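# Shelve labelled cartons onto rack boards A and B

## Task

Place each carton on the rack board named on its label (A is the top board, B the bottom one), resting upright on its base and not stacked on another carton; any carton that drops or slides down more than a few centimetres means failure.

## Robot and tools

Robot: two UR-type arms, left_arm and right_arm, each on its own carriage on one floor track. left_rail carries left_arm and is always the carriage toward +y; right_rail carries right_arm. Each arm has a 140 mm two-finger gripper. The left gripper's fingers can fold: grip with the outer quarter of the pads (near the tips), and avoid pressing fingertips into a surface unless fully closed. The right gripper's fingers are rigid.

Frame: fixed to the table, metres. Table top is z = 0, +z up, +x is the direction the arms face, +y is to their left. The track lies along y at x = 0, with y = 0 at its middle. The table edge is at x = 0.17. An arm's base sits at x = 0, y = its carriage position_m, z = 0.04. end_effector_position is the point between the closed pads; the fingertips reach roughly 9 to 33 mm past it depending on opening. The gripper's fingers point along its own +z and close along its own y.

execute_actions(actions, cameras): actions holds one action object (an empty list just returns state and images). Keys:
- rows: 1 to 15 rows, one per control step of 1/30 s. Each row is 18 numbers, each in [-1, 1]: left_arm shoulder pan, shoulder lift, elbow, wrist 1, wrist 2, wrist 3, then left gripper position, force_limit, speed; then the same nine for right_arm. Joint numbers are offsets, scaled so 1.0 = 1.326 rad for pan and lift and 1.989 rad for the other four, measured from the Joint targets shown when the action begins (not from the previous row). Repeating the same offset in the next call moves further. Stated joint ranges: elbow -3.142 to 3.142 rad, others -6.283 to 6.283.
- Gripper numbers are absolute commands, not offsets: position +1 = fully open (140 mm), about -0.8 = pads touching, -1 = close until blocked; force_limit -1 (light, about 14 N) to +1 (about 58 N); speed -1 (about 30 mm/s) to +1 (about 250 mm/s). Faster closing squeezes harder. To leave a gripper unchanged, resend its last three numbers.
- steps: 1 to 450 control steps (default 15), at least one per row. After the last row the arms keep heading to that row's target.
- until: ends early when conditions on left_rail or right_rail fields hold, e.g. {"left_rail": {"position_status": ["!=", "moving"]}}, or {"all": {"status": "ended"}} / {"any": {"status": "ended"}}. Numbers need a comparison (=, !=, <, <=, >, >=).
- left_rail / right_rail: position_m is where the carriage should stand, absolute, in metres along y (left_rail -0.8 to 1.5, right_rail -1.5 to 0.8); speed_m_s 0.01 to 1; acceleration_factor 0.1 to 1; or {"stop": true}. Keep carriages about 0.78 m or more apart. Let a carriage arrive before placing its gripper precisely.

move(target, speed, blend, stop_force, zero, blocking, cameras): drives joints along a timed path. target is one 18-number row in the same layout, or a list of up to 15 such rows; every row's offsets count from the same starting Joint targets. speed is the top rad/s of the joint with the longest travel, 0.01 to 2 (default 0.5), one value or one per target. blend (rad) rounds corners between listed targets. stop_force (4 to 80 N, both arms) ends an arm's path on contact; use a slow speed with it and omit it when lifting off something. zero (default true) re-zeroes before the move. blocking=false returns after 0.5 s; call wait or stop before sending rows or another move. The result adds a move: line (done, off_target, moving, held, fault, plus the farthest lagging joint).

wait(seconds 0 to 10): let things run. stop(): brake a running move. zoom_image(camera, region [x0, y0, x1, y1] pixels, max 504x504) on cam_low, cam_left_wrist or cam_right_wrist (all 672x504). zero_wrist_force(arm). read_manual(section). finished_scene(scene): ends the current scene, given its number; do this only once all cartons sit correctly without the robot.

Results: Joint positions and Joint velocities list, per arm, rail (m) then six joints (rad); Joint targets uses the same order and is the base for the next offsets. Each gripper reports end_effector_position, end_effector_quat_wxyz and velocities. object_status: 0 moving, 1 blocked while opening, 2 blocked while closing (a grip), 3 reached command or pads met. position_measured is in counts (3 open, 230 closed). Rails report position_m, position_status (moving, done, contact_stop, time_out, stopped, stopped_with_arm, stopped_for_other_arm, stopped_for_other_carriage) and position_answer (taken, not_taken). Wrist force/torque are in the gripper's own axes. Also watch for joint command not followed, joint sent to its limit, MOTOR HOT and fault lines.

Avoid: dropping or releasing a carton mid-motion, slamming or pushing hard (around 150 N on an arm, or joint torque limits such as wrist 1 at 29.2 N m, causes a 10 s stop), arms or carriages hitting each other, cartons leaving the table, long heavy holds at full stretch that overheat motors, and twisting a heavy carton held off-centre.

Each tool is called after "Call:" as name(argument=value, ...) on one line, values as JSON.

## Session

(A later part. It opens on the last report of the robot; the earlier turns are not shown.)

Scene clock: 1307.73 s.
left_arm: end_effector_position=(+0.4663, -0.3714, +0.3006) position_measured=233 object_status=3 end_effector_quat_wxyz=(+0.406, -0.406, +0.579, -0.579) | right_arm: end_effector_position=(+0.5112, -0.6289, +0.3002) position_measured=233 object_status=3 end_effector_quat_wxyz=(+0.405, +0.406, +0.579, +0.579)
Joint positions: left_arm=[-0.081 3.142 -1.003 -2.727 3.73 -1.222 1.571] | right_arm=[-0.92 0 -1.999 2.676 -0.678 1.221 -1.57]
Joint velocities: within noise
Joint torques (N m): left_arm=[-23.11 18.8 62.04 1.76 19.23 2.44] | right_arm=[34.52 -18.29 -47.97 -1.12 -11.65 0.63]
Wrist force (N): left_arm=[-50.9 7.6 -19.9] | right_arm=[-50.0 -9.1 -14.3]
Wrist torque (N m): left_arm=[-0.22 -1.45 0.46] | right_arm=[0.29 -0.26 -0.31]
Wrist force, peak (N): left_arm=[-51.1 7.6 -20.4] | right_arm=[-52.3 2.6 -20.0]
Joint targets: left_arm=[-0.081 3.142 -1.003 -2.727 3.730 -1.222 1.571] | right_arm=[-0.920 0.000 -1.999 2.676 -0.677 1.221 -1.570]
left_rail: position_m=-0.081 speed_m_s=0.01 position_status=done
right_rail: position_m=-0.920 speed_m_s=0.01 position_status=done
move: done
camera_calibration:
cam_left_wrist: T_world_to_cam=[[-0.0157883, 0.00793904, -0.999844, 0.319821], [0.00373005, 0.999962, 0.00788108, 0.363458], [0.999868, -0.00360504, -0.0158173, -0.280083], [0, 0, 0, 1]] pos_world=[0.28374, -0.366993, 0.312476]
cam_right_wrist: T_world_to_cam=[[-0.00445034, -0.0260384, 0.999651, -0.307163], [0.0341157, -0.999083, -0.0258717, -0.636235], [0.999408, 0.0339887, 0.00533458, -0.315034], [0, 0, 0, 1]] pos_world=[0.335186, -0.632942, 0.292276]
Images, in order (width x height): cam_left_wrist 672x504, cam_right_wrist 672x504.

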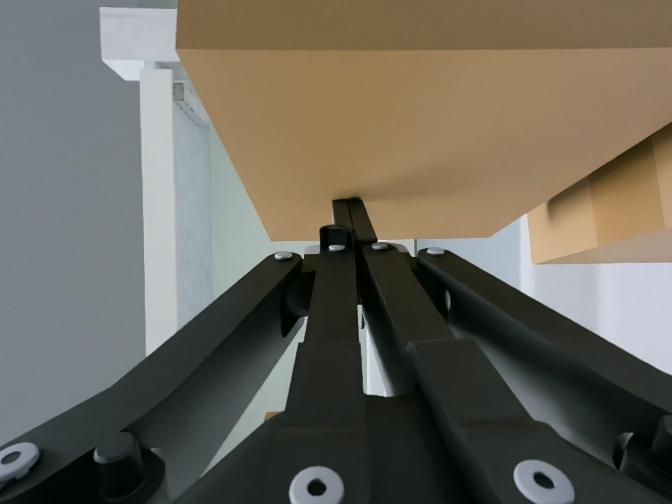

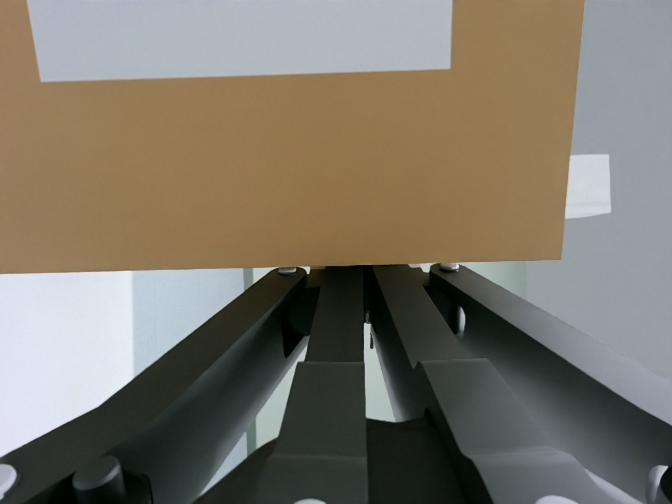

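Call:
move(target=[[0,0.1115,0.0763,-0.1505,0,0,-1,0,0,0,-0.1216,-0.0704,0.1514,0,0,-1,0,0],[0,0.1485,0.1592,-0.2582,0,0,-1,0,0,0,-0.1724,-0.1496,0.2646,0,0,-1,0,0],[0,0.1450,0.2568,-0.3534,0,0,-1,0,0,0,-0.1815,-0.2446,0.3656,0,0,-1,0,0]], speed=0.2, blend=0.03, cameras=["cam_left_wrist"])

Call:
execute_actions(actions=[{"left_rail":{"position_m":-0.026,"speed_m_s":0.06,"acceleration_factor":0.2},"right_rail":{"position_m":-0.8646,"speed_m_s":0.06,"acceleration_factor":0.2},"steps":120,"until":{"all":{"status":"ended"}}}], cameras=[])

Call:
execute_actions(actions=[{"left_rail":{"position_m":0.029},"right_rail":{"position_m":-0.8096},"steps":120,"until":{"all":{"status":"ended"}}}], cameras=[])

Call:
execute_actions(actions=[{"left_rail":{"position_m":0.084},"right_rail":{"position_m":-0.7546},"steps":120,"until":{"all":{"status":"ended"}}}])

Scene clock: 1325.23 s.
left_arm: end_effector_position=(+0.4659, -0.3714, +0.6106) position_measured=233 object_status=3 end_effector_quat_wxyz=(+0.406, -0.406, +0.579, -0.579) | right_arm: end_effector_position=(+0.5111, -0.6289, +0.6100) position_measured=233 object_status=3 end_effector_quat_wxyz=(+0.405, +0.406, +0.579, +0.579)
Joint positions: left_arm=[-0.081 3.142 -0.811 -2.216 3.028 -1.222 1.571] | right_arm=[-0.92 0 -2.239 2.19 0.049 1.221 -1.57]
Joint velocities: within noise
Joint torques (N m): left_arm=[-38.21 -29.75 71.29 2 19.36 2.05] | right_arm=[34.93 -11.29 -58.59 -0.88 -11.5 0.71]
Wrist force (N): left_arm=[-51.2 7.3 -20.8] | right_arm=[-49.9 -8.6 -14.3]
Wrist torque (N m): left_arm=[-0.29 -1.48 0.46] | right_arm=[0.35 -0.54 -0.33]
Wrist force, peak (N): left_arm=[-51.3 7.4 -20.9] | right_arm=[-50.6 -9.4 -14.3]
Joint targets: left_arm=[-0.081 3.142 -0.811 -2.216 3.027 -1.222 1.571] | right_arm=[-0.920 0.000 -2.239 2.190 0.050 1.221 -1.570]
left_rail: position_m=-0.081 speed_m_s=0.01 position_status=done
right_rail: position_m=-0.920 speed_m_s=0.01 position_status=done
move: done
camera_calibration:
cam_left_wrist: T_world_to_cam=[[-0.0156696, 0.00793909, -0.999846, 0.62979], [0.0037455, 0.999962, 0.00788132, 0.361017], [0.99987, -0.00362143, -0.0156988, -0.274832], [0, 0, 0, 1]] pos_world=[0.283313, -0.366998, 0.622533]
Images, in order (width x height): cam_left_wrist 672x504.

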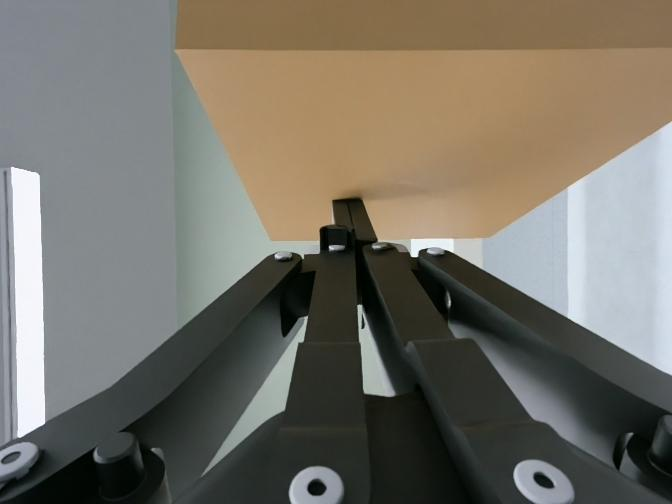

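Scene clock: 1326.83 s.
left_arm: end_effector_position=(+0.4659, -0.3165, +0.6108) position_measured=233 object_status=3 end_effector_quat_wxyz=(+0.406, -0.406, +0.579, -0.579) | right_arm: end_effector_position=(+0.5111, -0.5740, +0.6102) position_measured=233 object_status=3 end_effector_quat_wxyz=(+0.405, +0.406, +0.579, +0.579)
Joint positions: left_arm=[-0.026 3.142 -0.811 -2.216 3.027 -1.222 1.571] | right_arm=[-0.865 0 -2.239 2.19 0.05 1.221 -1.57]
Joint velocities: within noise
Joint torques (N m): left_arm=[-37.06 -30.84 69.59 2.04 19.79 1.94] | right_arm=[33.71 -9.98 -56.83 -1.26 -11.45 0.6]
Wrist force (N): left_arm=[-51.3 7.5 -20.7] | right_arm=[-50.4 -9.0 -14.3]
Wrist torque (N m): left_arm=[-0.27 -1.50 0.45] | right_arm=[0.29 -0.50 -0.32]
Wrist force, peak (N): left_arm=[-51.9 7.5 -21.0] | right_arm=[-50.8 -10.0 -14.8]
Joint targets: left_arm=[-0.026 3.142 -0.811 -2.216 3.027 -1.222 1.571] | right_arm=[-0.865 0.000 -2.239 2.190 0.050 1.221 -1.570]
Tool commands: left_gripper/position=-1.0 left_gripper/force_limit=+0.0 left_gripper/speed=+0.0 right_gripper/position=-1.0 right_gripper/force_limit=+0.0 right_gripper/speed=+0.0
left_rail: position_m=-0.026 speed_m_s=0.06 position_status=done
right_rail: position_m=-0.865 speed_m_s=0.06 position_status=done
No camera images: "cameras" was empty.

Scene clock: 1328.43 s.
left_arm: end_effector_position=(+0.4659, -0.2615, +0.6108) position_measured=233 object_status=3 end_effector_quat_wxyz=(+0.406, -0.406, +0.579, -0.579) | right_arm: end_effector_position=(+0.5111, -0.5190, +0.6102) position_measured=233 object_status=3 end_effector_quat_wxyz=(+0.405, +0.406, +0.579, +0.579)
Joint positions: left_arm=[0.029 3.142 -0.811 -2.216 3.027 -1.222 1.571] | right_arm=[-0.81 0 -2.239 2.19 0.05 1.221 -1.57]
Joint velocities: within noise
Joint torques (N m): left_arm=[-35.4 -28.42 64.76 2.72 19.57 2.03] | right_arm=[32.63 -10.58 -54.78 -1.9 -11.38 0.48]
Wrist force (N): left_arm=[-51.2 7.6 -20.9] | right_arm=[-50.2 -8.7 -14.6]
Wrist torque (N m): left_arm=[-0.27 -1.48 0.45] | right_arm=[0.38 -0.51 -0.32]
Wrist force, peak (N): left_arm=[-51.5 7.5 -21.2] | right_arm=[-51.0 -9.7 -15.0]
Joint targets: left_arm=[0.029 3.142 -0.811 -2.216 3.027 -1.222 1.571] | right_arm=[-0.810 0.000 -2.239 2.190 0.050 1.221 -1.570]
Tool commands: left_gripper/position=-1.0 left_gripper/force_limit=+0.0 left_gripper/speed=+0.0 right_gripper/position=-1.0 right_gripper/force_limit=+0.0 right_gripper/speed=+0.0
left_rail: position_m=0.029 speed_m_s=0.06 position_status=done
right_rail: position_m=-0.810 speed_m_s=0.06 position_status=done
No camera images: "cameras" was empty.

Scene clock: 1330.03 s.
left_arm: end_effector_position=(+0.4659, -0.2065, +0.6108) position_measured=233 object_status=3 end_effector_quat_wxyz=(+0.406, -0.406, +0.579, -0.579) | right_arm: end_effector_position=(+0.5111, -0.4640, +0.6102) position_measured=233 object_status=3 end_effector_quat_wxyz=(+0.405, +0.406, +0.579, +0.579)
Joint positions: left_arm=[0.084 3.142 -0.811 -2.216 3.027 -1.222 1.571] | right_arm=[-0.755 0 -2.239 2.19 0.05 1.221 -1.57]
Joint velocities: within noise
Joint torques (N m): left_arm=[-37.01 -26.52 62.5 2.75 20 2.28] | right_arm=[31.47 -11.2 -51.77 -2.42 -11.71 0.49]
Wrist force (N): left_arm=[-51.2 7.4 -20.9] | right_arm=[-50.2 -8.9 -14.5]
Wrist torque (N m): left_arm=[-0.32 -1.47 0.46] | right_arm=[0.33 -0.48 -0.33]
Wrist force, peak (N): left_arm=[-51.7 7.5 -20.8] | right_arm=[-50.9 -9.4 -15.0]
Joint targets: left_arm=[0.084 3.142 -0.811 -2.216 3.027 -1.222 1.571] | right_arm=[-0.755 0.000 -2.239 2.190 0.050 1.221 -1.570]
Tool commands: left_gripper/position=-1.0 left_gripper/force_limit=+0.0 left_gripper/speed=+0.0 right_gripper/position=-1.0 right_gripper/force_limit=+0.0 right_gripper/speed=+0.0
left_rail: position_m=0.084 speed_m_s=0.06 position_status=done
right_rail: position_m=-0.755 speed_m_s=0.06 position_status=done
camera_calibration:
cam_left_wrist: T_world_to_cam=[[-0.0156417, 0.00793929, -0.999846, 0.628608], [0.00374519, 0.999962, 0.00788162, 0.196055], [0.999871, -0.00362133, -0.0156708, -0.27424], [0, 0, 0, 1]] pos_world=[0.283303, -0.202032, 0.622668]
cam_right_wrist: T_world_to_cam=[[-0.0044651, -0.0260386, 0.999651, -0.612771], [0.0341468, -0.999082, -0.0258712, -0.463436], [0.999407, 0.0340193, 0.00535013, -0.322184], [0, 0, 0, 1]] pos_world=[0.335081, -0.468006, 0.602291]

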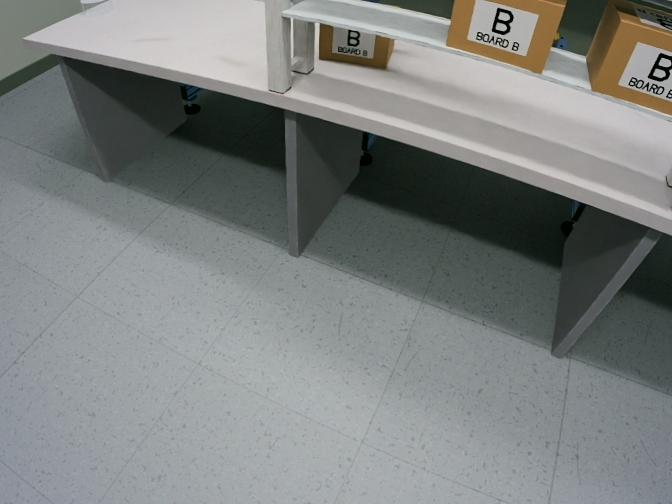

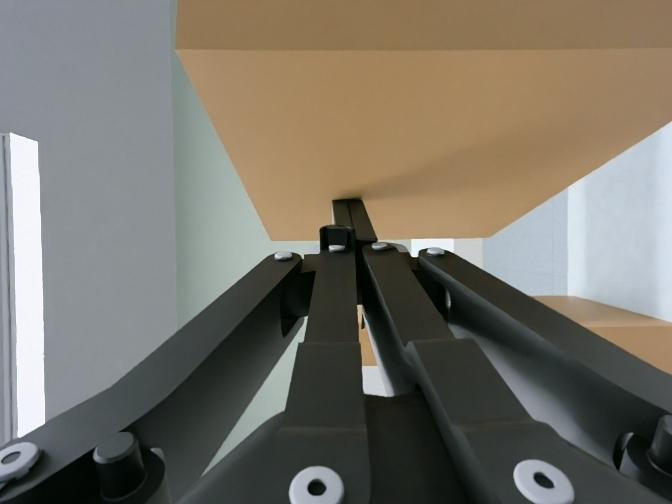

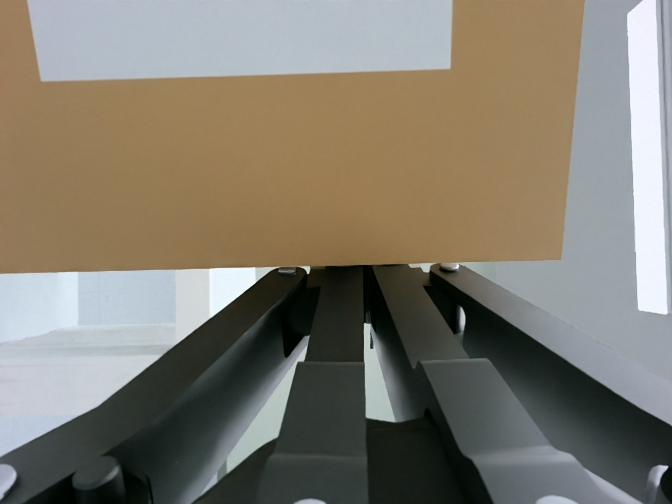

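Call:
move(target=[[0,-0.1505,0.0343,0.0660,0,0,-1,0,0,0,0.1471,-0.0413,-0.0568,0,0,-1,0,0],[0,-0.2931,0.0836,0.1119,0,0,-1,0,0,0,0.2854,-0.0966,-0.0937,0,0,-1,0,0],[0,-0.4330,0.1492,0.1395,0,0,-1,0,0,0,0.4219,-0.1680,-0.1133,0,0,-1,0,0]], speed=0.15, blend=0.02)

Call:
execute_actions(actions=[{"left_rail":{"position_m":0.0838,"speed_m_s":0.01},"right_rail":{"position_m":-0.7544,"speed_m_s":0.01},"steps":60,"until":{"all":{"status":"ended"}}}], cameras=[])

Scene clock: 1359.97 s.
left_arm: end_effector_position=(+0.7709, -0.2062, +0.6109) position_measured=233 object_status=3 end_effector_quat_wxyz=(+0.406, -0.406, +0.579, -0.579) | right_arm: end_effector_position=(+0.8159, -0.4640, +0.6103) position_measured=233 object_status=3 end_effector_quat_wxyz=(+0.405, +0.406, +0.579, +0.579)
Joint positions: left_arm=[0.084 3.142 -1.385 -1.919 3.305 -1.222 1.571] | right_arm=[-0.755 0 -1.68 1.856 -0.176 1.221 -1.57]
Joint velocities: within noise
Joint torques (N m): left_arm=[-34.24 19.7 70.95 10.2 19.69 2.36] | right_arm=[23.2 -37.3 -57.93 -10.75 -11.57 0.21]
Wrist force (N): left_arm=[-40.1 7.5 -17.0] | right_arm=[-38.8 -9.4 -10.5]
Wrist torque (N m): left_arm=[-0.34 -1.10 0.46] | right_arm=[0.13 -0.82 -0.22]
Wrist force, peak (N): left_arm=[-51.2 8.0 -22.4] | right_arm=[-49.8 -10.7 -16.0]
Joint targets: left_arm=[0.084 3.142 -1.385 -1.919 3.305 -1.222 1.571] | right_arm=[-0.755 0.000 -1.680 1.856 -0.176 1.221 -1.570]
left_rail: position_m=0.084 speed_m_s=0.06 position_status=done
right_rail: position_m=-0.755 speed_m_s=0.06 position_status=done
move: done
camera_calibration:
cam_left_wrist: T_world_to_cam=[[-0.0155653, 0.00793921, -0.999847, 0.633453], [0.00374486, 0.999962, 0.00788182, 0.194681], [0.999872, -0.00362161, -0.0155945, -0.579228], [0, 0, 0, 1]] pos_world=[0.588285, -0.2018, 0.622789]
cam_right_wrist: T_world_to_cam=[[-0.00454059, -0.0260384, 0.999651, -0.611444], [0.0341489, -0.999082, -0.0258685, -0.473837], [0.999406, 0.0340196, 0.0054256, -0.626886], [0, 0, 0, 1]] pos_world=[0.639918, -0.467996, 0.602374]

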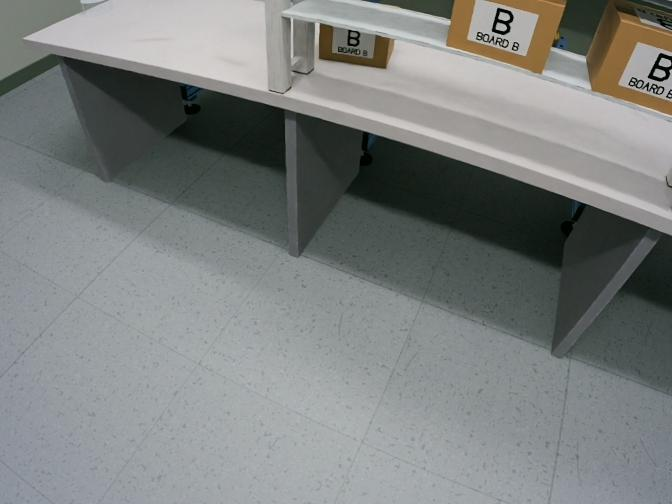

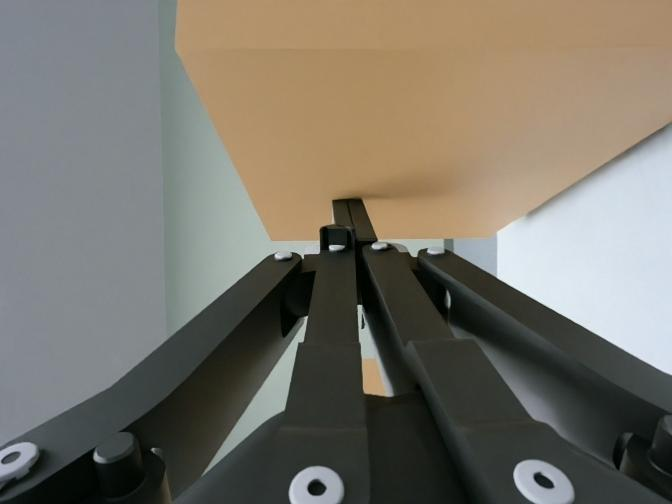

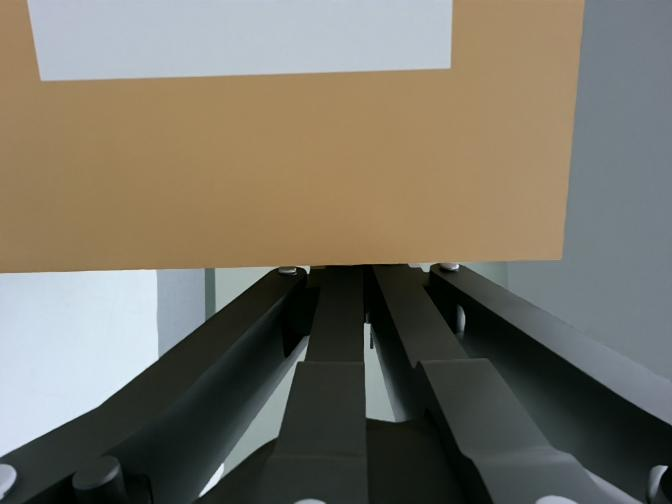

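Scene clock: 1360.23 s.
left_arm: end_effector_position=(+0.7710, -0.2062, +0.6109) position_measured=233 object_status=3 end_effector_quat_wxyz=(+0.406, -0.406, +0.579, -0.579) | right_arm: end_effector_position=(+0.8160, -0.4638, +0.6103) position_measured=233 object_status=3 end_effector_quat_wxyz=(+0.405, +0.406, +0.579, +0.579)
Joint positions: left_arm=[0.084 3.142 -1.385 -1.919 3.305 -1.222 1.571] | right_arm=[-0.754 0 -1.68 1.856 -0.176 1.221 -1.57]
Joint velocities: within noise
Joint torques (N m): left_arm=[-37.61 18.45 70.67 10.14 19.68 1.83] | right_arm=[22.69 -34.85 -57.5 -10.34 -11.64 0.48]
Wrist force (N): left_arm=[-43.2 8.3 -18.1] | right_arm=[-42.1 -9.5 -11.3]
Wrist torque (N m): left_arm=[-0.23 -1.12 0.46] | right_arm=[0.21 -0.70 -0.24]
Wrist force, peak (N): left_arm=[-43.2 8.3 -18.1] | right_arm=[-42.5 -10.0 -11.4]
Joint targets: left_arm=[0.084 3.142 -1.385 -1.919 3.305 -1.222 1.571] | right_arm=[-0.754 0.000 -1.680 1.856 -0.176 1.221 -1.570]
Tool commands: left_gripper/position=-1.0 left_gripper/force_limit=+0.0 left_gripper/speed=+0.0 right_gripper/position=-1.0 right_gripper/force_limit=+0.0 right_gripper/speed=+0.0
left_rail: position_m=0.084 speed_m_s=0.01 position_status=done
right_rail: position_m=-0.754 speed_m_s=0.01 position_status=done
No camera images: "cameras" was empty.

Call:
move(target=[0,-0.0058,-0.0166,0.0205,0,0,-1,0,0,0,0.0060,0.0163,-0.0203,0,0,-1,0,0], speed=0.06, cameras=[])

Call:
move(target=[0,-0.0058,-0.0166,0.0205,0,0,-1,0,0,0,0.0060,0.0163,-0.0203,0,0,-1,0,0], speed=0.015, stop_force=14, cameras=[])

Scene clock: 1370.73 s.
left_arm: end_effector_position=(+0.7714, -0.2064, +0.5892) position_measured=233 object_status=3 end_effector_quat_wxyz=(+0.406, -0.405, +0.579, -0.579) | right_arm: end_effector_position=(+0.8164, -0.4638, +0.5884) position_measured=233 object_status=3 end_effector_quat_wxyz=(+0.406, +0.406, +0.579, +0.580)
Joint positions: left_arm=[0.084 3.142 -1.392 -1.952 3.345 -1.222 1.571] | right_arm=[-0.754 0 -1.672 1.888 -0.216 1.221 -1.57]
Joint velocities: within noise
Joint torques (N m): left_arm=[-36.27 -5.46 28.15 1.99 19.46 1.58] | right_arm=[32.94 -15.26 -26.07 -1.37 -11.33 0.55]
Wrist force (N): left_arm=[-42.2 -15.1 -26.8] | right_arm=[-42.2 12.3 -17.2]
Wrist torque (N m): left_arm=[0.27 -1.07 0.16] | right_arm=[0.07 -0.88 0.17]
Wrist force, peak (N): left_arm=[-42.6 -15.2 -26.8] | right_arm=[-42.6 12.3 -17.2]
Joint targets: left_arm=[0.084 3.142 -1.392 -1.952 3.346 -1.222 1.571] | right_arm=[-0.754 0.000 -1.672 1.888 -0.216 1.221 -1.570]
left_rail: position_m=0.084 speed_m_s=0.01 position_status=done
right_rail: position_m=-0.754 speed_m_s=0.01 position_status=done
move: done
No camera images: "cameras" was empty.

Scene clock: 1374.13 s.
left_arm: end_effector_position=(+0.7714, -0.2064, +0.5845) position_measured=233 object_status=3 end_effector_quat_wxyz=(+0.406, -0.405, +0.579, -0.579) | right_arm: end_effector_position=(+0.8159, -0.4638, +0.5664) position_measured=233 object_status=3 end_effector_quat_wxyz=(+0.405, +0.406, +0.579, +0.579)
Joint positions: left_arm=[0.084 3.142 -1.394 -1.959 3.354 -1.222 1.571] | right_arm=[-0.754 0 -1.664 1.92 -0.256 1.221 -1.57]
Joint velocities: within noise
Joint torques (N m): left_arm=[-35.54 21.37 36.29 -5.6 19.45 1.96] | right_arm=[38.11 -13.86 -23.94 8.96 -11.5 0.34]
Wrist force (N): left_arm=[-39.7 -29.6 -31.8] | right_arm=[-42.6 27.4 -3.8]
Wrist torque (N m): left_arm=[0.69 -0.89 -0.04] | right_arm=[-0.28 -1.17 0.36]
Wrist force, peak (N): left_arm=[-41.0 -33.1 -31.3] | right_arm=[-42.8 27.5 -3.7]
Joint targets: left_arm=[0.084 3.142 -1.394 -1.959 3.354 -1.222 1.571] | right_arm=[-0.754 0.000 -1.664 1.920 -0.256 1.221 -1.570]
left_rail: position_m=0.084 speed_m_s=0.01 position_status=done
right_rail: position_m=-0.754 speed_m_s=0.01 position_status=done
move: contact (left_arm, right_arm); left_arm: the wrist 1 is farthest, 0.032 rad from its target
No camera images: "cameras" was empty.

Call:
execute_actions(actions=[{"left_rail":{"position_m":0.090,"speed_m_s":0.01},"right_rail":{"position_m":-0.761,"speed_m_s":0.01},"steps":90,"until":{"all":{"status":"ended"}}}])

Scene clock: 1379.07 s.
left_arm: end_effector_position=(+0.7714, -0.2003, +0.5844) position_measured=233 object_status=3 end_effector_quat_wxyz=(+0.406, -0.405, +0.579, -0.579) | right_arm: end_effector_position=(+0.8158, -0.4703, +0.5663) position_measured=233 object_status=3 end_effector_quat_wxyz=(+0.405, +0.406, +0.579, +0.579)
Joint positions: left_arm=[0.09 3.142 -1.394 -1.959 3.354 -1.221 1.571] | right_arm=[-0.761 0 -1.664 1.92 -0.256 1.221 -1.57]
Joint velocities: within noise
Joint torques (N m): left_arm=[10.84 27.64 62.04 5.81 -1.58 1.77] | right_arm=[-15.03 -34.79 -51.23 -7.14 3.02 0.23]
Wrist force (N): left_arm=[-0.9 1.2 0.1] | right_arm=[4.9 0.9 0.9]
Wrist torque (N m): left_arm=[-0.11 0.21 0.37] | right_arm=[0.44 -1.32 0.06]
Wrist force, peak (N): left_arm=[-40.3 -29.2 -32.0] | right_arm=[-42.6 27.3 -4.0]
Joint targets: left_arm=[0.090 3.142 -1.394 -1.959 3.354 -1.222 1.571] | right_arm=[-0.761 0.000 -1.664 1.920 -0.256 1.221 -1.570]
Tool commands: left_gripper/position=-1.0 left_gripper/force_limit=+0.0 left_gripper/speed=+0.0 right_gripper/position=-1.0 right_gripper/force_limit=+0.0 right_gripper/speed=+0.0
left_rail: position_m=0.090 speed_m_s=0.01 position_status=done
right_rail: position_m=-0.761 speed_m_s=0.01 position_status=done
camera_calibration:
cam_left_wrist: T_world_to_cam=[[-0.0152038, 0.00794131, -0.999853, 0.606654], [0.00384986, 0.999962, 0.00788363, 0.188885], [0.999877, -0.00372944, -0.0152338, -0.580336], [0, 0, 0, 1]] pos_world=[0.588761, -0.195859, 0.596235]
cam_right_wrist: T_world_to_cam=[[-0.00443763, -0.0260391, 0.999651, -0.567769], [0.0342934, -0.999077, -0.0258719, -0.481377], [0.999402, 0.0341667, 0.0053265, -0.626186], [0, 0, 0, 1]] pos_world=[0.6398, -0.474322, 0.558452]

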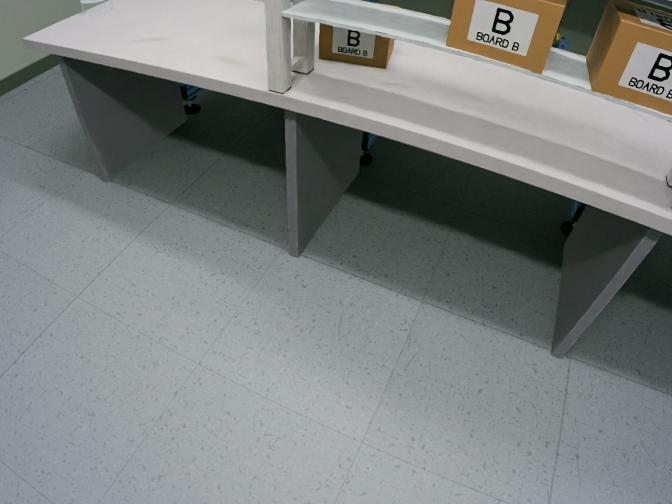

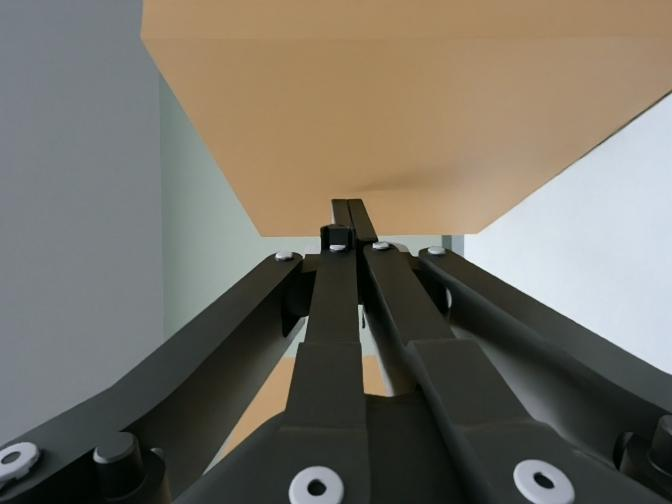

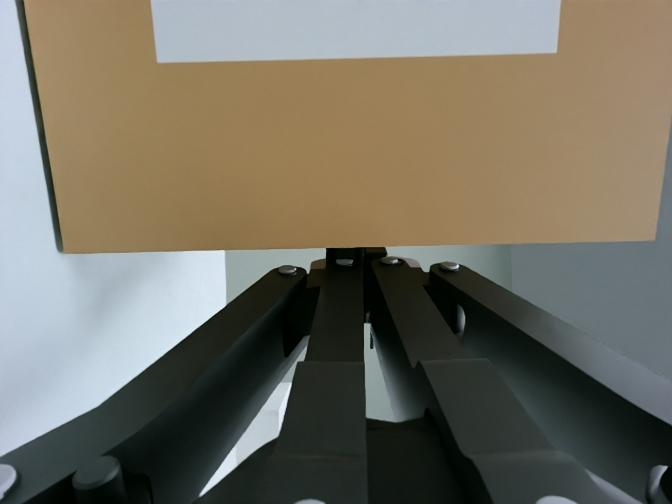

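Call:
zoom_image(camera="cam_right_wrist", region=[0, 0, 250, 260])

Scaled by 1.938.

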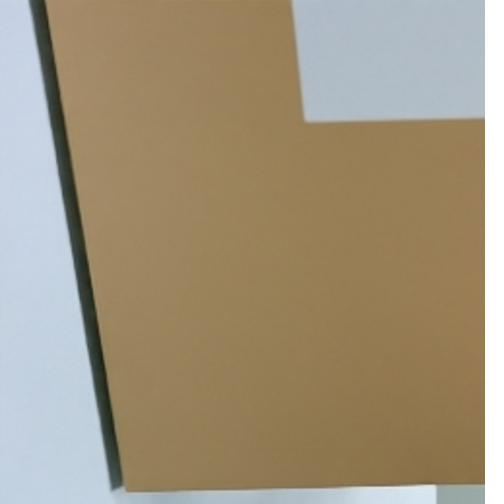

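Call:
execute_actions(actions=[{"left_rail":{"position_m":0.115,"speed_m_s":0.05},"right_rail":{"position_m":-0.765,"speed_m_s":0.01},"steps":90,"until":{"all":{"status":"ended"}}}], cameras=[])

Call:
move(target=[[0,0,0,0,0,0,-1,0,0,0,-0.0225,-0.0970,0.1120,0,0,-1,0,0],[0,0.1466,-0.0461,-0.0522,0,0,-1,0,0,0,-0.1553,-0.0284,0.1319,0,0,-1,0,0],[0,0.2892,-0.0953,-0.0980,0,0,-1,0,0,0,-0.2868,0.0944,0.0968,0,0,-1,0,0],[0,0.4397,-0.1296,-0.1640,0,0,-1,0,0,0,-0.4339,0.1357,0.1536,0,0,-1,0,0]], speed=0.3, blend=0.03)

Scene clock: 1413.17 s.
left_arm: end_effector_position=(+0.7714, -0.1753, +0.5845) position_measured=233 object_status=3 end_effector_quat_wxyz=(+0.406, -0.405, +0.579, -0.579) | right_arm: end_effector_position=(+0.8159, -0.4744, +0.5664) position_measured=233 object_status=3 end_effector_quat_wxyz=(+0.405, +0.406, +0.579, +0.579)
Joint positions: left_arm=[0.115 3.142 -1.394 -1.959 3.354 -1.222 1.571] | right_arm=[-0.765 0 -1.664 1.92 -0.256 1.221 -1.57]
Joint velocities: within noise
Joint torques (N m): left_arm=[11.51 55.54 56.05 5.79 -1.68 2.1] | right_arm=[-13.89 -48.88 -44.32 -4.39 2.84 0.55]
Wrist force (N): left_arm=[-1.2 1.2 -0.2] | right_arm=[5.3 1.3 0.7]
Wrist torque (N m): left_arm=[-0.10 0.30 0.37] | right_arm=[0.52 -1.40 0.06]
Wrist force, peak (N): left_arm=[-1.2 1.7 -0.4] | right_arm=[5.6 1.3 0.6]
Joint targets: left_arm=[0.115 3.142 -1.394 -1.959 3.354 -1.222 1.571] | right_arm=[-0.765 0.000 -1.664 1.920 -0.256 1.221 -1.570]
Tool commands: left_gripper/position=-1.0 left_gripper/force_limit=+0.0 left_gripper/speed=+0.0 right_gripper/position=-1.0 right_gripper/force_limit=+0.0 right_gripper/speed=+0.0
left_rail: position_m=0.115 speed_m_s=0.05 position_status=done
right_rail: position_m=-0.765 speed_m_s=0.01 position_status=done
No camera images: "cameras" was empty.

Scene clock: 1417.13 s.
left_arm: end_effector_position=(+0.4662, -0.1754, +0.6101) position_measured=233 object_status=3 end_effector_quat_wxyz=(+0.406, -0.406, +0.579, -0.579) | right_arm: end_effector_position=(+0.5112, -0.4744, +0.6100) position_measured=233 object_status=3 end_effector_quat_wxyz=(+0.405, +0.406, +0.579, +0.579)
Joint positions: left_arm=[0.115 3.142 -0.811 -2.217 3.028 -1.222 1.571] | right_arm=[-0.765 0 -2.239 2.19 0.049 1.221 -1.57]
Joint velocities: within noise
Joint torques (N m): left_arm=[-0.88 7.9 40.86 0.01 -1.92 1.7] | right_arm=[-5.17 -3.68 -35.84 0.71 2.89 0.53]
Wrist force (N): left_arm=[-1.3 1.3 0.0] | right_arm=[5.4 1.8 0.5]
Wrist torque (N m): left_arm=[-0.07 0.29 0.37] | right_arm=[0.57 -1.38 -0.02]
Wrist force, peak (N): left_arm=[-1.7 1.6 1.9] | right_arm=[5.4 3.2 0.3]
Joint targets: left_arm=[0.115 3.142 -0.811 -2.217 3.028 -1.222 1.571] | right_arm=[-0.765 0.000 -2.240 2.190 0.049 1.221 -1.570]
left_rail: position_m=0.115 speed_m_s=0.05 position_status=done
right_rail: position_m=-0.765 speed_m_s=0.01 position_status=done
move: done; blend cut to 0 rad at target 1
camera_calibration:
cam_left_wrist: T_world_to_cam=[[-0.016086, 0.00793891, -0.999839, 0.627865], [0.00373877, 0.999962, 0.00787973, 0.165018], [0.999864, -0.00361141, -0.016115, -0.274169], [0, 0, 0, 1]] pos_world=[0.283614, -0.170987, 0.622045]
cam_right_wrist: T_world_to_cam=[[-0.00445072, -0.0260384, 0.999651, -0.612917], [0.034131, -0.999082, -0.0258716, -0.473811], [0.999407, 0.034004, 0.00533535, -0.321906], [0, 0, 0, 1]] pos_world=[0.335159, -0.47839, 0.602163]

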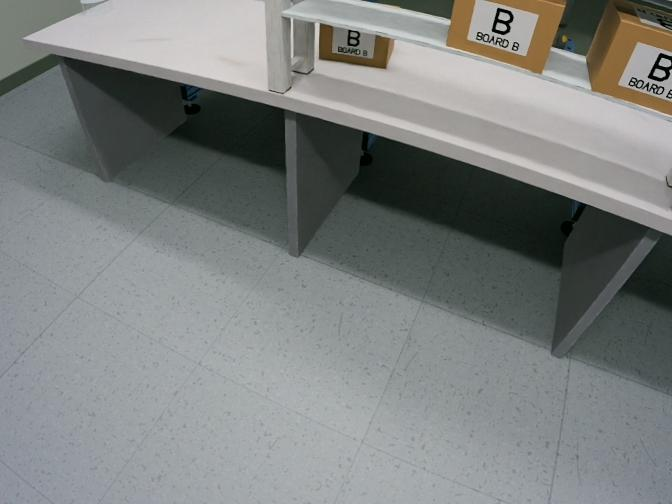

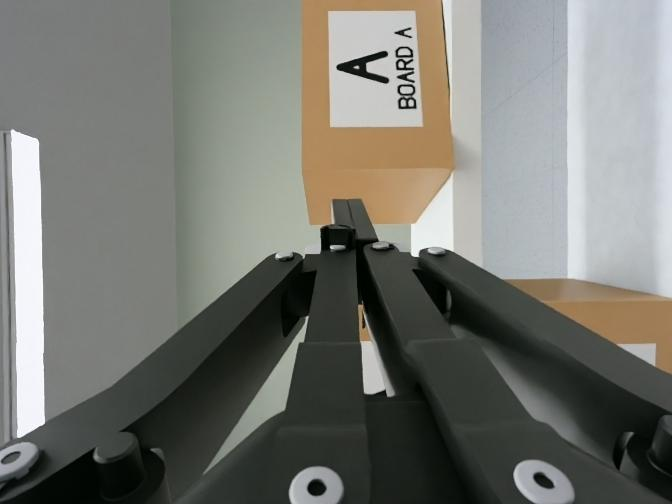

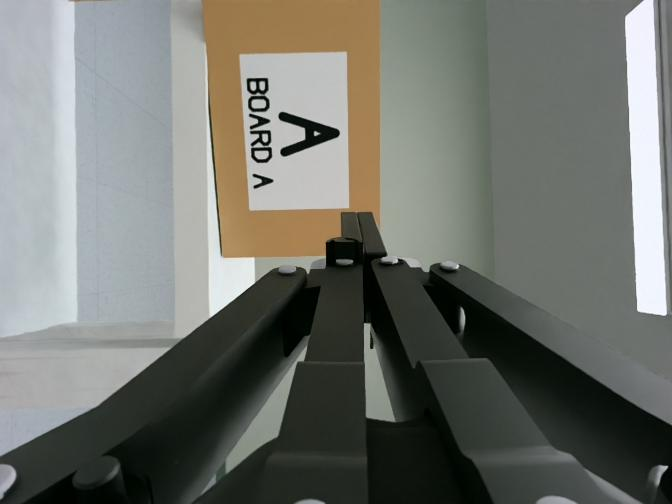

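Call:
execute_actions(actions=[{"left_rail":{"position_m":0.0,"speed_m_s":0.3,"acceleration_factor":0.5},"right_rail":{"position_m":-0.99,"speed_m_s":0.3,"acceleration_factor":0.5},"steps":150,"until":{"all":{"status":"ended"}}}], cameras=[])

Call:
move(target=[[0,0.0035,-0.0974,0.0949,0,0,-1,0,0,0,0.0100,0.0949,-0.1008,0,0,-1,0,0],[0,-0.1638,-0.2495,0.3596,0,0,-1,0,0,0,0.2032,0.2382,-0.3734,0,0,-1,0,0],[0,-0.6780,-0.3284,0.8284,0,0,-1,0,0,0,0.8056,0.3102,-0.8472,0,0,-1,0,0]], speed=0.45, blend=0.04, cameras=["cam_left_wrist","cam_right_wrist"])

Scene clock: 1437.30 s.
left_arm: end_effector_position=(+0.4661, -0.2904, +0.6101) position_measured=233 object_status=3 end_effector_quat_wxyz=(+0.406, -0.406, +0.579, -0.579) | right_arm: end_effector_position=(+0.5111, -0.6993, +0.6100) position_measured=233 object_status=3 end_effector_quat_wxyz=(+0.405, +0.406, +0.579, +0.579) end_effector_velocity=(+0.000, +0.000, +0.000) end_effector_angular_velocity=(-0.002, +0.000, +0.002)
Joint positions: left_arm=[0 3.142 -0.811 -2.217 3.028 -1.222 1.571] | right_arm=[-0.99 0 -2.24 2.19 0.049 1.221 -1.57]
Joint velocities: left_arm=[within noise] | right_arm=[-0.001 0.001 0 0 0 -0.001 -0.002]
Joint torques (N m): left_arm=[-14.39 7.24 49.23 1.37 -2.02 2.19] | right_arm=[9.4 -2.69 -43.5 -0.87 2.91 0.61]
Wrist force (N): left_arm=[-1.0 1.2 0.0] | right_arm=[5.2 1.5 0.2]
Wrist torque (N m): left_arm=[-0.12 0.24 0.37] | right_arm=[0.51 -1.34 -0.02]
Wrist force, peak (N): left_arm=[-2.5 0.8 -0.1] | right_arm=[6.7 1.6 0.5]
Joint targets: left_arm=[0.000 3.142 -0.811 -2.217 3.028 -1.222 1.571] | right_arm=[-0.990 0.000 -2.240 2.190 0.049 1.221 -1.570]
Tool commands: left_gripper/position=-1.0 left_gripper/force_limit=+0.0 left_gripper/speed=+0.0 right_gripper/position=-1.0 right_gripper/force_limit=+0.0 right_gripper/speed=+0.0
left_rail: position_m=0.000 speed_m_s=0.30 position_status=done
right_rail: position_m=-0.990 speed_m_s=0.30 position_status=done
No camera images: "cameras" was empty.

Scene clock: 1441.67 s.
left_arm: end_effector_position=(+0.4907, -0.2904, +0.1723) position_measured=233 object_status=3 end_effector_quat_wxyz=(+0.433, -0.378, +0.559, -0.598) | right_arm: end_effector_position=(+0.5215, -0.6993, +0.0951) position_measured=233 object_status=3 end_effector_quat_wxyz=(+0.405, +0.406, +0.579, +0.579)
Joint positions: left_arm=[0 3.142 -1.71 -2.87 4.675 -1.222 1.571] | right_arm=[-0.99 0 -1.172 2.807 -1.635 1.221 -1.57]
Joint velocities: within noise
Joint torques (N m): left_arm=[-11.59 1.51 0.35 7.15 -1.84 2.32] | right_arm=[8.83 -21.47 8.78 -7.51 2.68 0.65]
Wrist force (N): left_arm=[-0.9 1.4 0.2] | right_arm=[4.8 1.3 0.6]
Wrist torque (N m): left_arm=[-0.06 0.25 0.36] | right_arm=[0.53 -1.26 0.03]
Wrist force, peak (N): left_arm=[-1.5 2.0 0.2] | right_arm=[5.4 4.2 -0.1]
Joint targets: left_arm=[0.000 3.142 -1.710 -2.870 4.676 -1.222 1.571] | right_arm=[-0.990 0.000 -1.171 2.807 -1.635 1.221 -1.570]
left_rail: position_m=0.000 speed_m_s=0.30 position_status=done
right_rail: position_m=-0.990 speed_m_s=0.30 position_status=done
move: done
camera_calibration:
cam_left_wrist: T_world_to_cam=[[0.0793125, 0.0079982, -0.996818, 0.144148], [0.00297742, 0.999961, 0.00826033, 0.283678], [0.996845, -0.0036231, 0.0792856, -0.321137], [0, 0, 0, 1]] pos_world=[0.307846, -0.285983, 0.166808]
cam_right_wrist: T_world_to_cam=[[-0.00436715, -0.0260386, 0.999651, -0.103979], [0.0341357, -0.999082, -0.0258746, -0.71227], [0.999408, 0.0340108, 0.00525199, -0.321796], [0, 0, 0, 1]] pos_world=[0.345465, -0.703379, 0.0872032]
Images, in order (width x height): cam_left_wrist 672x504, cam_right_wrist 672x504.

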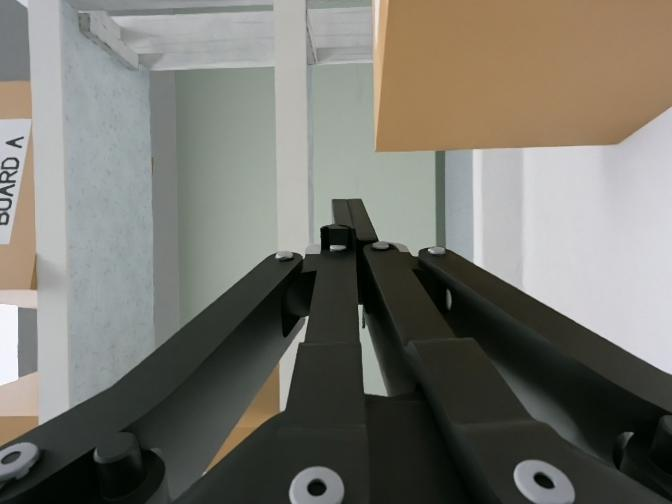

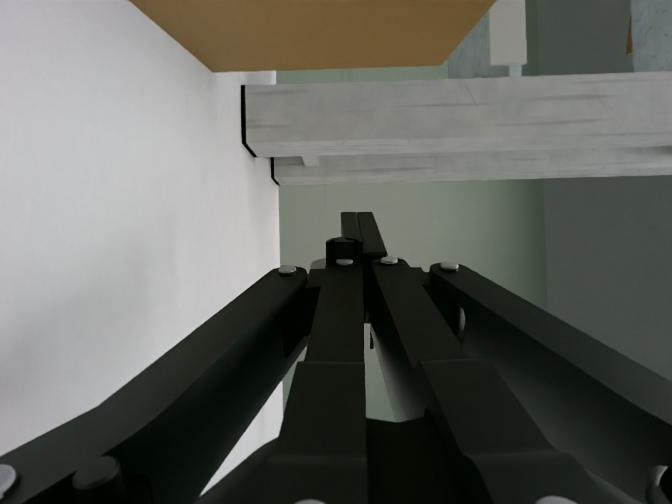

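Call:
move(target=[0,-0.2182,-0.0074,0.1049,0,0,-1,0,0,0,0,0,0,0,0,-1,0,0], speed=0.4, cameras=["cam_left_wrist"])

Call:
execute_actions(actions=[{"left_rail":{"position_m":-0.05,"speed_m_s":0.06},"right_rail":{"position_m":-0.955,"speed_m_s":0.06},"steps":90,"until":{"all":{"status":"ended"}}}], cameras=["cam_left_wrist","cam_right_wrist"])

Scene clock: 1449.23 s.
left_arm: end_effector_position=(+0.4773, -0.2904, +0.0952) position_measured=233 object_status=3 end_effector_quat_wxyz=(+0.406, -0.406, +0.579, -0.579) | right_arm: end_effector_position=(+0.5214, -0.6993, +0.0950) position_measured=233 object_status=3 end_effector_quat_wxyz=(+0.405, +0.406, +0.579, +0.579)
Joint positions: left_arm=[0 3.142 -1.999 -2.885 4.884 -1.222 1.571] | right_arm=[-0.99 0 -1.171 2.807 -1.635 1.221 -1.57]
Joint velocities: within noise
Joint torques (N m): left_arm=[-12.25 13.27 -14.88 6.59 -1.52 2.13] | right_arm=[9 -21.63 0.27 -6.04 2.66 0.45]
Wrist force (N): left_arm=[-1.3 1.3 -0.1] | right_arm=[5.0 1.4 0.5]
Wrist torque (N m): left_arm=[-0.08 0.29 0.37] | right_arm=[0.55 -1.30 0.02]
Wrist force, peak (N): left_arm=[-0.7 2.3 -0.2] | right_arm=[5.1 1.4 0.7]
Joint targets: left_arm=[0.000 3.142 -1.999 -2.885 4.884 -1.222 1.571] | right_arm=[-0.990 0.000 -1.171 2.807 -1.635 1.221 -1.570]
left_rail: position_m=0.000 speed_m_s=0.30 position_status=done
right_rail: position_m=-0.990 speed_m_s=0.30 position_status=done
move: done
camera_calibration:
cam_left_wrist: T_world_to_cam=[[-0.0159154, 0.00793922, -0.999842, 0.114083], [0.00374778, 0.999962, 0.00788051, 0.284032], [0.999866, -0.00362176, -0.0159446, -0.294008], [0, 0, 0, 1]] pos_world=[0.29472, -0.285991, 0.107139]
Images, in order (width x height): cam_left_wrist 672x504.

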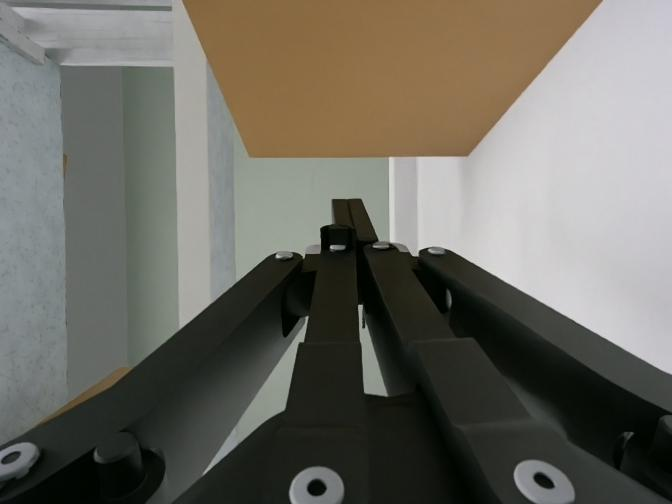

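Scene clock: 1450.50 s.
left_arm: end_effector_position=(+0.4773, -0.3404, +0.0951) position_measured=233 object_status=3 end_effector_quat_wxyz=(+0.406, -0.406, +0.579, -0.579) | right_arm: end_effector_position=(+0.5214, -0.6644, +0.0950) position_measured=233 object_status=3 end_effector_quat_wxyz=(+0.405, +0.406, +0.579, +0.579)
Joint positions: left_arm=[-0.05 3.142 -1.999 -2.885 4.884 -1.222 1.571] | right_arm=[-0.955 0 -1.171 2.807 -1.635 1.221 -1.57]
Joint velocities: within noise
Joint torques (N m): left_arm=[-11.33 16.88 -12.58 6.38 -1.41 2.52] | right_arm=[8.15 -22.95 -2.22 -5.94 2.54 0.6]
Wrist force (N): left_arm=[-1.3 1.6 -0.1] | right_arm=[4.8 1.2 0.6]
Wrist torque (N m): left_arm=[-0.03 0.30 0.37] | right_arm=[0.50 -1.26 0.03]
Wrist force, peak (N): left_arm=[-2.1 1.5 -0.3] | right_arm=[5.7 1.3 1.0]
Joint targets: left_arm=[-0.050 3.142 -1.999 -2.885 4.884 -1.222 1.571] | right_arm=[-0.955 0.000 -1.171 2.807 -1.635 1.221 -1.570]
Tool commands: left_gripper/position=-1.0 left_gripper/force_limit=+0.0 left_gripper/speed=+0.0 right_gripper/position=-1.0 right_gripper/force_limit=+0.0 right_gripper/speed=+0.0
left_rail: position_m=-0.050 speed_m_s=0.06 position_status=done
right_rail: position_m=-0.955 speed_m_s=0.06 position_status=done
camera_calibration:
cam_left_wrist: T_world_to_cam=[[-0.0159975, 0.00793928, -0.999841, 0.114463], [0.00374815, 0.999962, 0.00788027, 0.333965], [0.999865, -0.00362149, -0.0160266, -0.294165], [0, 0, 0, 1]] pos_world=[0.294704, -0.335927, 0.107099]
cam_right_wrist: T_world_to_cam=[[-0.00433766, -0.0260385, 0.999652, -0.10304], [0.0341356, -0.999082, -0.0258756, -0.677318], [0.999408, 0.0340114, 0.00522252, -0.322958], [0, 0, 0, 1]] pos_world=[0.34544, -0.668395, 0.0871643]
Images, in order (width x height): cam_left_wrist 672x504, cam_right_wrist 672x504.

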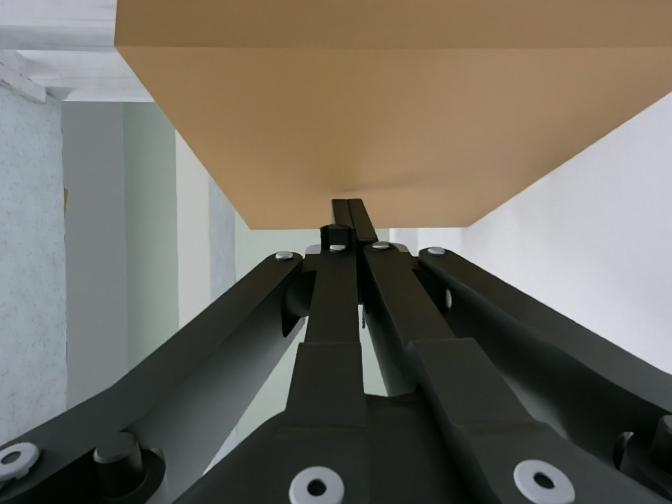

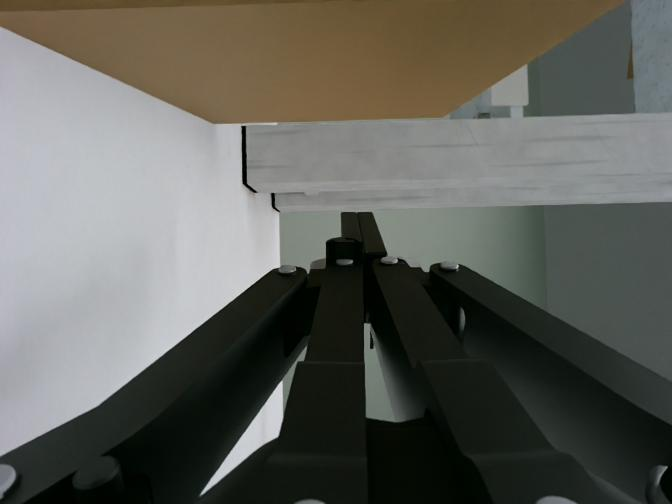

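Call:
move(target=[0,0.0053,0.0054,-0.0089,0,0,-1,0,0,0,-0.0020,-0.0053,0.0066,0,0,-1,0,0], speed=0.1, cameras=[])

Call:
execute_actions(actions=[{"left_rail":{"position_m":-0.053,"speed_m_s":0.02},"right_rail":{"position_m":-0.91,"speed_m_s":0.05},"steps":90,"until":{"all":{"status":"ended"}}}], cameras=["cam_left_wrist","cam_right_wrist"])

Call:
execute_actions(actions=[{"left_rail":{"position_m":-0.056,"speed_m_s":0.02},"right_rail":{"position_m":-0.904,"speed_m_s":0.02},"steps":90,"until":{"all":{"status":"ended"}}}], cameras=[])

Scene clock: 1483.33 s.
left_arm: end_effector_position=(+0.4833, -0.3404, +0.0953) position_measured=233 object_status=3 end_effector_quat_wxyz=(+0.406, -0.406, +0.579, -0.579) | right_arm: end_effector_position=(+0.5274, -0.6643, +0.0952) position_measured=233 object_status=3 end_effector_quat_wxyz=(+0.405, +0.406, +0.579, +0.579)
Joint positions: left_arm=[-0.05 3.142 -1.992 -2.874 4.867 -1.222 1.571] | right_arm=[-0.955 0 -1.174 2.796 -1.622 1.221 -1.57]
Joint velocities: within noise
Joint torques (N m): left_arm=[-12.01 55 6.69 -0.23 -1.49 2.29] | right_arm=[7.85 -48.08 -8.06 1.01 2.49 0.38]
Wrist force (N): left_arm=[-1.0 1.4 0.2] | right_arm=[4.9 1.4 0.7]
Wrist torque (N m): left_arm=[-0.06 0.23 0.37] | right_arm=[0.55 -1.27 0.02]
Wrist force, peak (N): left_arm=[-1.3 1.7 0.1] | right_arm=[5.1 1.4 0.7]
Joint targets: left_arm=[-0.050 3.142 -1.992 -2.874 4.866 -1.222 1.571] | right_arm=[-0.955 0.000 -1.174 2.796 -1.622 1.221 -1.570]
left_rail: position_m=-0.050 speed_m_s=0.06 position_status=done
right_rail: position_m=-0.955 speed_m_s=0.06 position_status=done
move: done
No camera images: "cameras" was empty.

Scene clock: 1484.63 s.
left_arm: end_effector_position=(+0.4834, -0.3434, +0.0953) position_measured=233 object_status=3 end_effector_quat_wxyz=(+0.406, -0.406, +0.579, -0.579) | right_arm: end_effector_position=(+0.5275, -0.6194, +0.0952) position_measured=233 object_status=3 end_effector_quat_wxyz=(+0.405, +0.406, +0.579, +0.579)
Joint positions: left_arm=[-0.053 3.142 -1.992 -2.874 4.866 -1.222 1.571] | right_arm=[-0.91 0 -1.174 2.796 -1.622 1.221 -1.57]
Joint velocities: within noise
Joint torques (N m): left_arm=[-10.16 54.43 7.62 0.05 4.55 2.47] | right_arm=[8.73 -48.62 -5.88 0.29 2.54 0.32]
Wrist force (N): left_arm=[-6.0 1.2 -3.3] | right_arm=[4.9 1.5 0.6]
Wrist torque (N m): left_arm=[-0.06 0.04 0.37] | right_arm=[0.56 -1.28 0.02]
Wrist force, peak (N): left_arm=[-6.0 1.3 -4.5] | right_arm=[5.7 1.1 0.8]
Joint targets: left_arm=[-0.053 3.142 -1.992 -2.874 4.866 -1.222 1.571] | right_arm=[-0.910 0.000 -1.174 2.796 -1.622 1.221 -1.570]
Tool commands: left_gripper/position=-1.0 left_gripper/force_limit=+0.0 left_gripper/speed=+0.0 right_gripper/position=-1.0 right_gripper/force_limit=+0.0 right_gripper/speed=+0.0
left_rail: position_m=-0.053 speed_m_s=0.02 position_status=done
right_rail: position_m=-0.910 speed_m_s=0.05 position_status=done
camera_calibration:
cam_left_wrist: T_world_to_cam=[[-0.015927, 0.00793877, -0.999842, 0.114705], [0.00371997, 0.999962, 0.00788047, 0.337003], [0.999866, -0.00359387, -0.0159559, -0.300284], [0, 0, 0, 1]] pos_world=[0.300817, -0.33898, 0.10724]
cam_right_wrist: T_world_to_cam=[[-0.00441489, -0.0260384, 0.999651, -0.102019], [0.0341371, -0.999082, -0.0258729, -0.632577], [0.999407, 0.0340109, 0.00529971, -0.330539], [0, 0, 0, 1]] pos_world=[0.351487, -0.623411, 0.0873688]
Images, in order (width x height): cam_left_wrist 672x504, cam_right_wrist 672x504.

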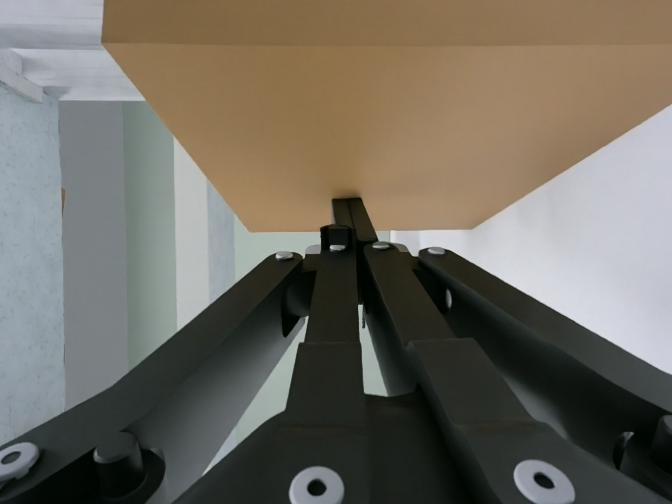

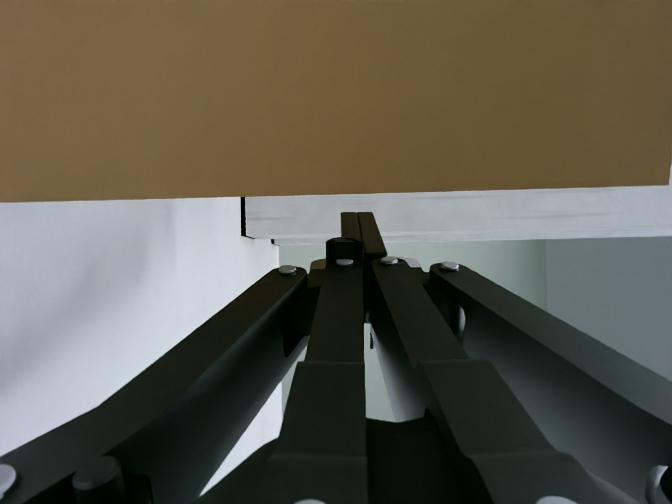

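Scene clock: 1485.23 s.
left_arm: end_effector_position=(+0.4834, -0.3465, +0.0953) position_measured=233 object_status=3 end_effector_quat_wxyz=(+0.406, -0.406, +0.579, -0.579) | right_arm: end_effector_position=(+0.5275, -0.6133, +0.0952) position_measured=233 object_status=3 end_effector_quat_wxyz=(+0.405, +0.406, +0.579, +0.579)
Joint positions: left_arm=[-0.056 3.142 -1.992 -2.874 4.866 -1.222 1.571] | right_arm=[-0.904 0 -1.174 2.796 -1.622 1.221 -1.57]
Joint velocities: within noise
Joint torques (N m): left_arm=[-11.71 54.79 5.12 0.51 4.99 2.14] | right_arm=[8.59 -47.84 -4.42 0.61 2.5 0.71]
Wrist force (N): left_arm=[-7.9 0.8 -2.2] | right_arm=[4.9 1.2 0.9]
Wrist torque (N m): left_arm=[-0.05 0.05 0.37] | right_arm=[0.49 -1.27 0.02]
Wrist force, peak (N): left_arm=[-8.9 0.8 -4.4] | right_arm=[5.4 1.4 1.0]
Joint targets: left_arm=[-0.056 3.142 -1.992 -2.874 4.866 -1.222 1.571] | right_arm=[-0.904 0.000 -1.174 2.796 -1.622 1.221 -1.570]
Tool commands: left_gripper/position=-1.0 left_gripper/force_limit=+0.0 left_gripper/speed=+0.0 right_gripper/position=-1.0 right_gripper/force_limit=+0.0 right_gripper/speed=+0.0
left_rail: position_m=-0.056 speed_m_s=0.02 position_status=done
right_rail: position_m=-0.904 speed_m_s=0.02 position_status=done
No camera images: "cameras" was empty.


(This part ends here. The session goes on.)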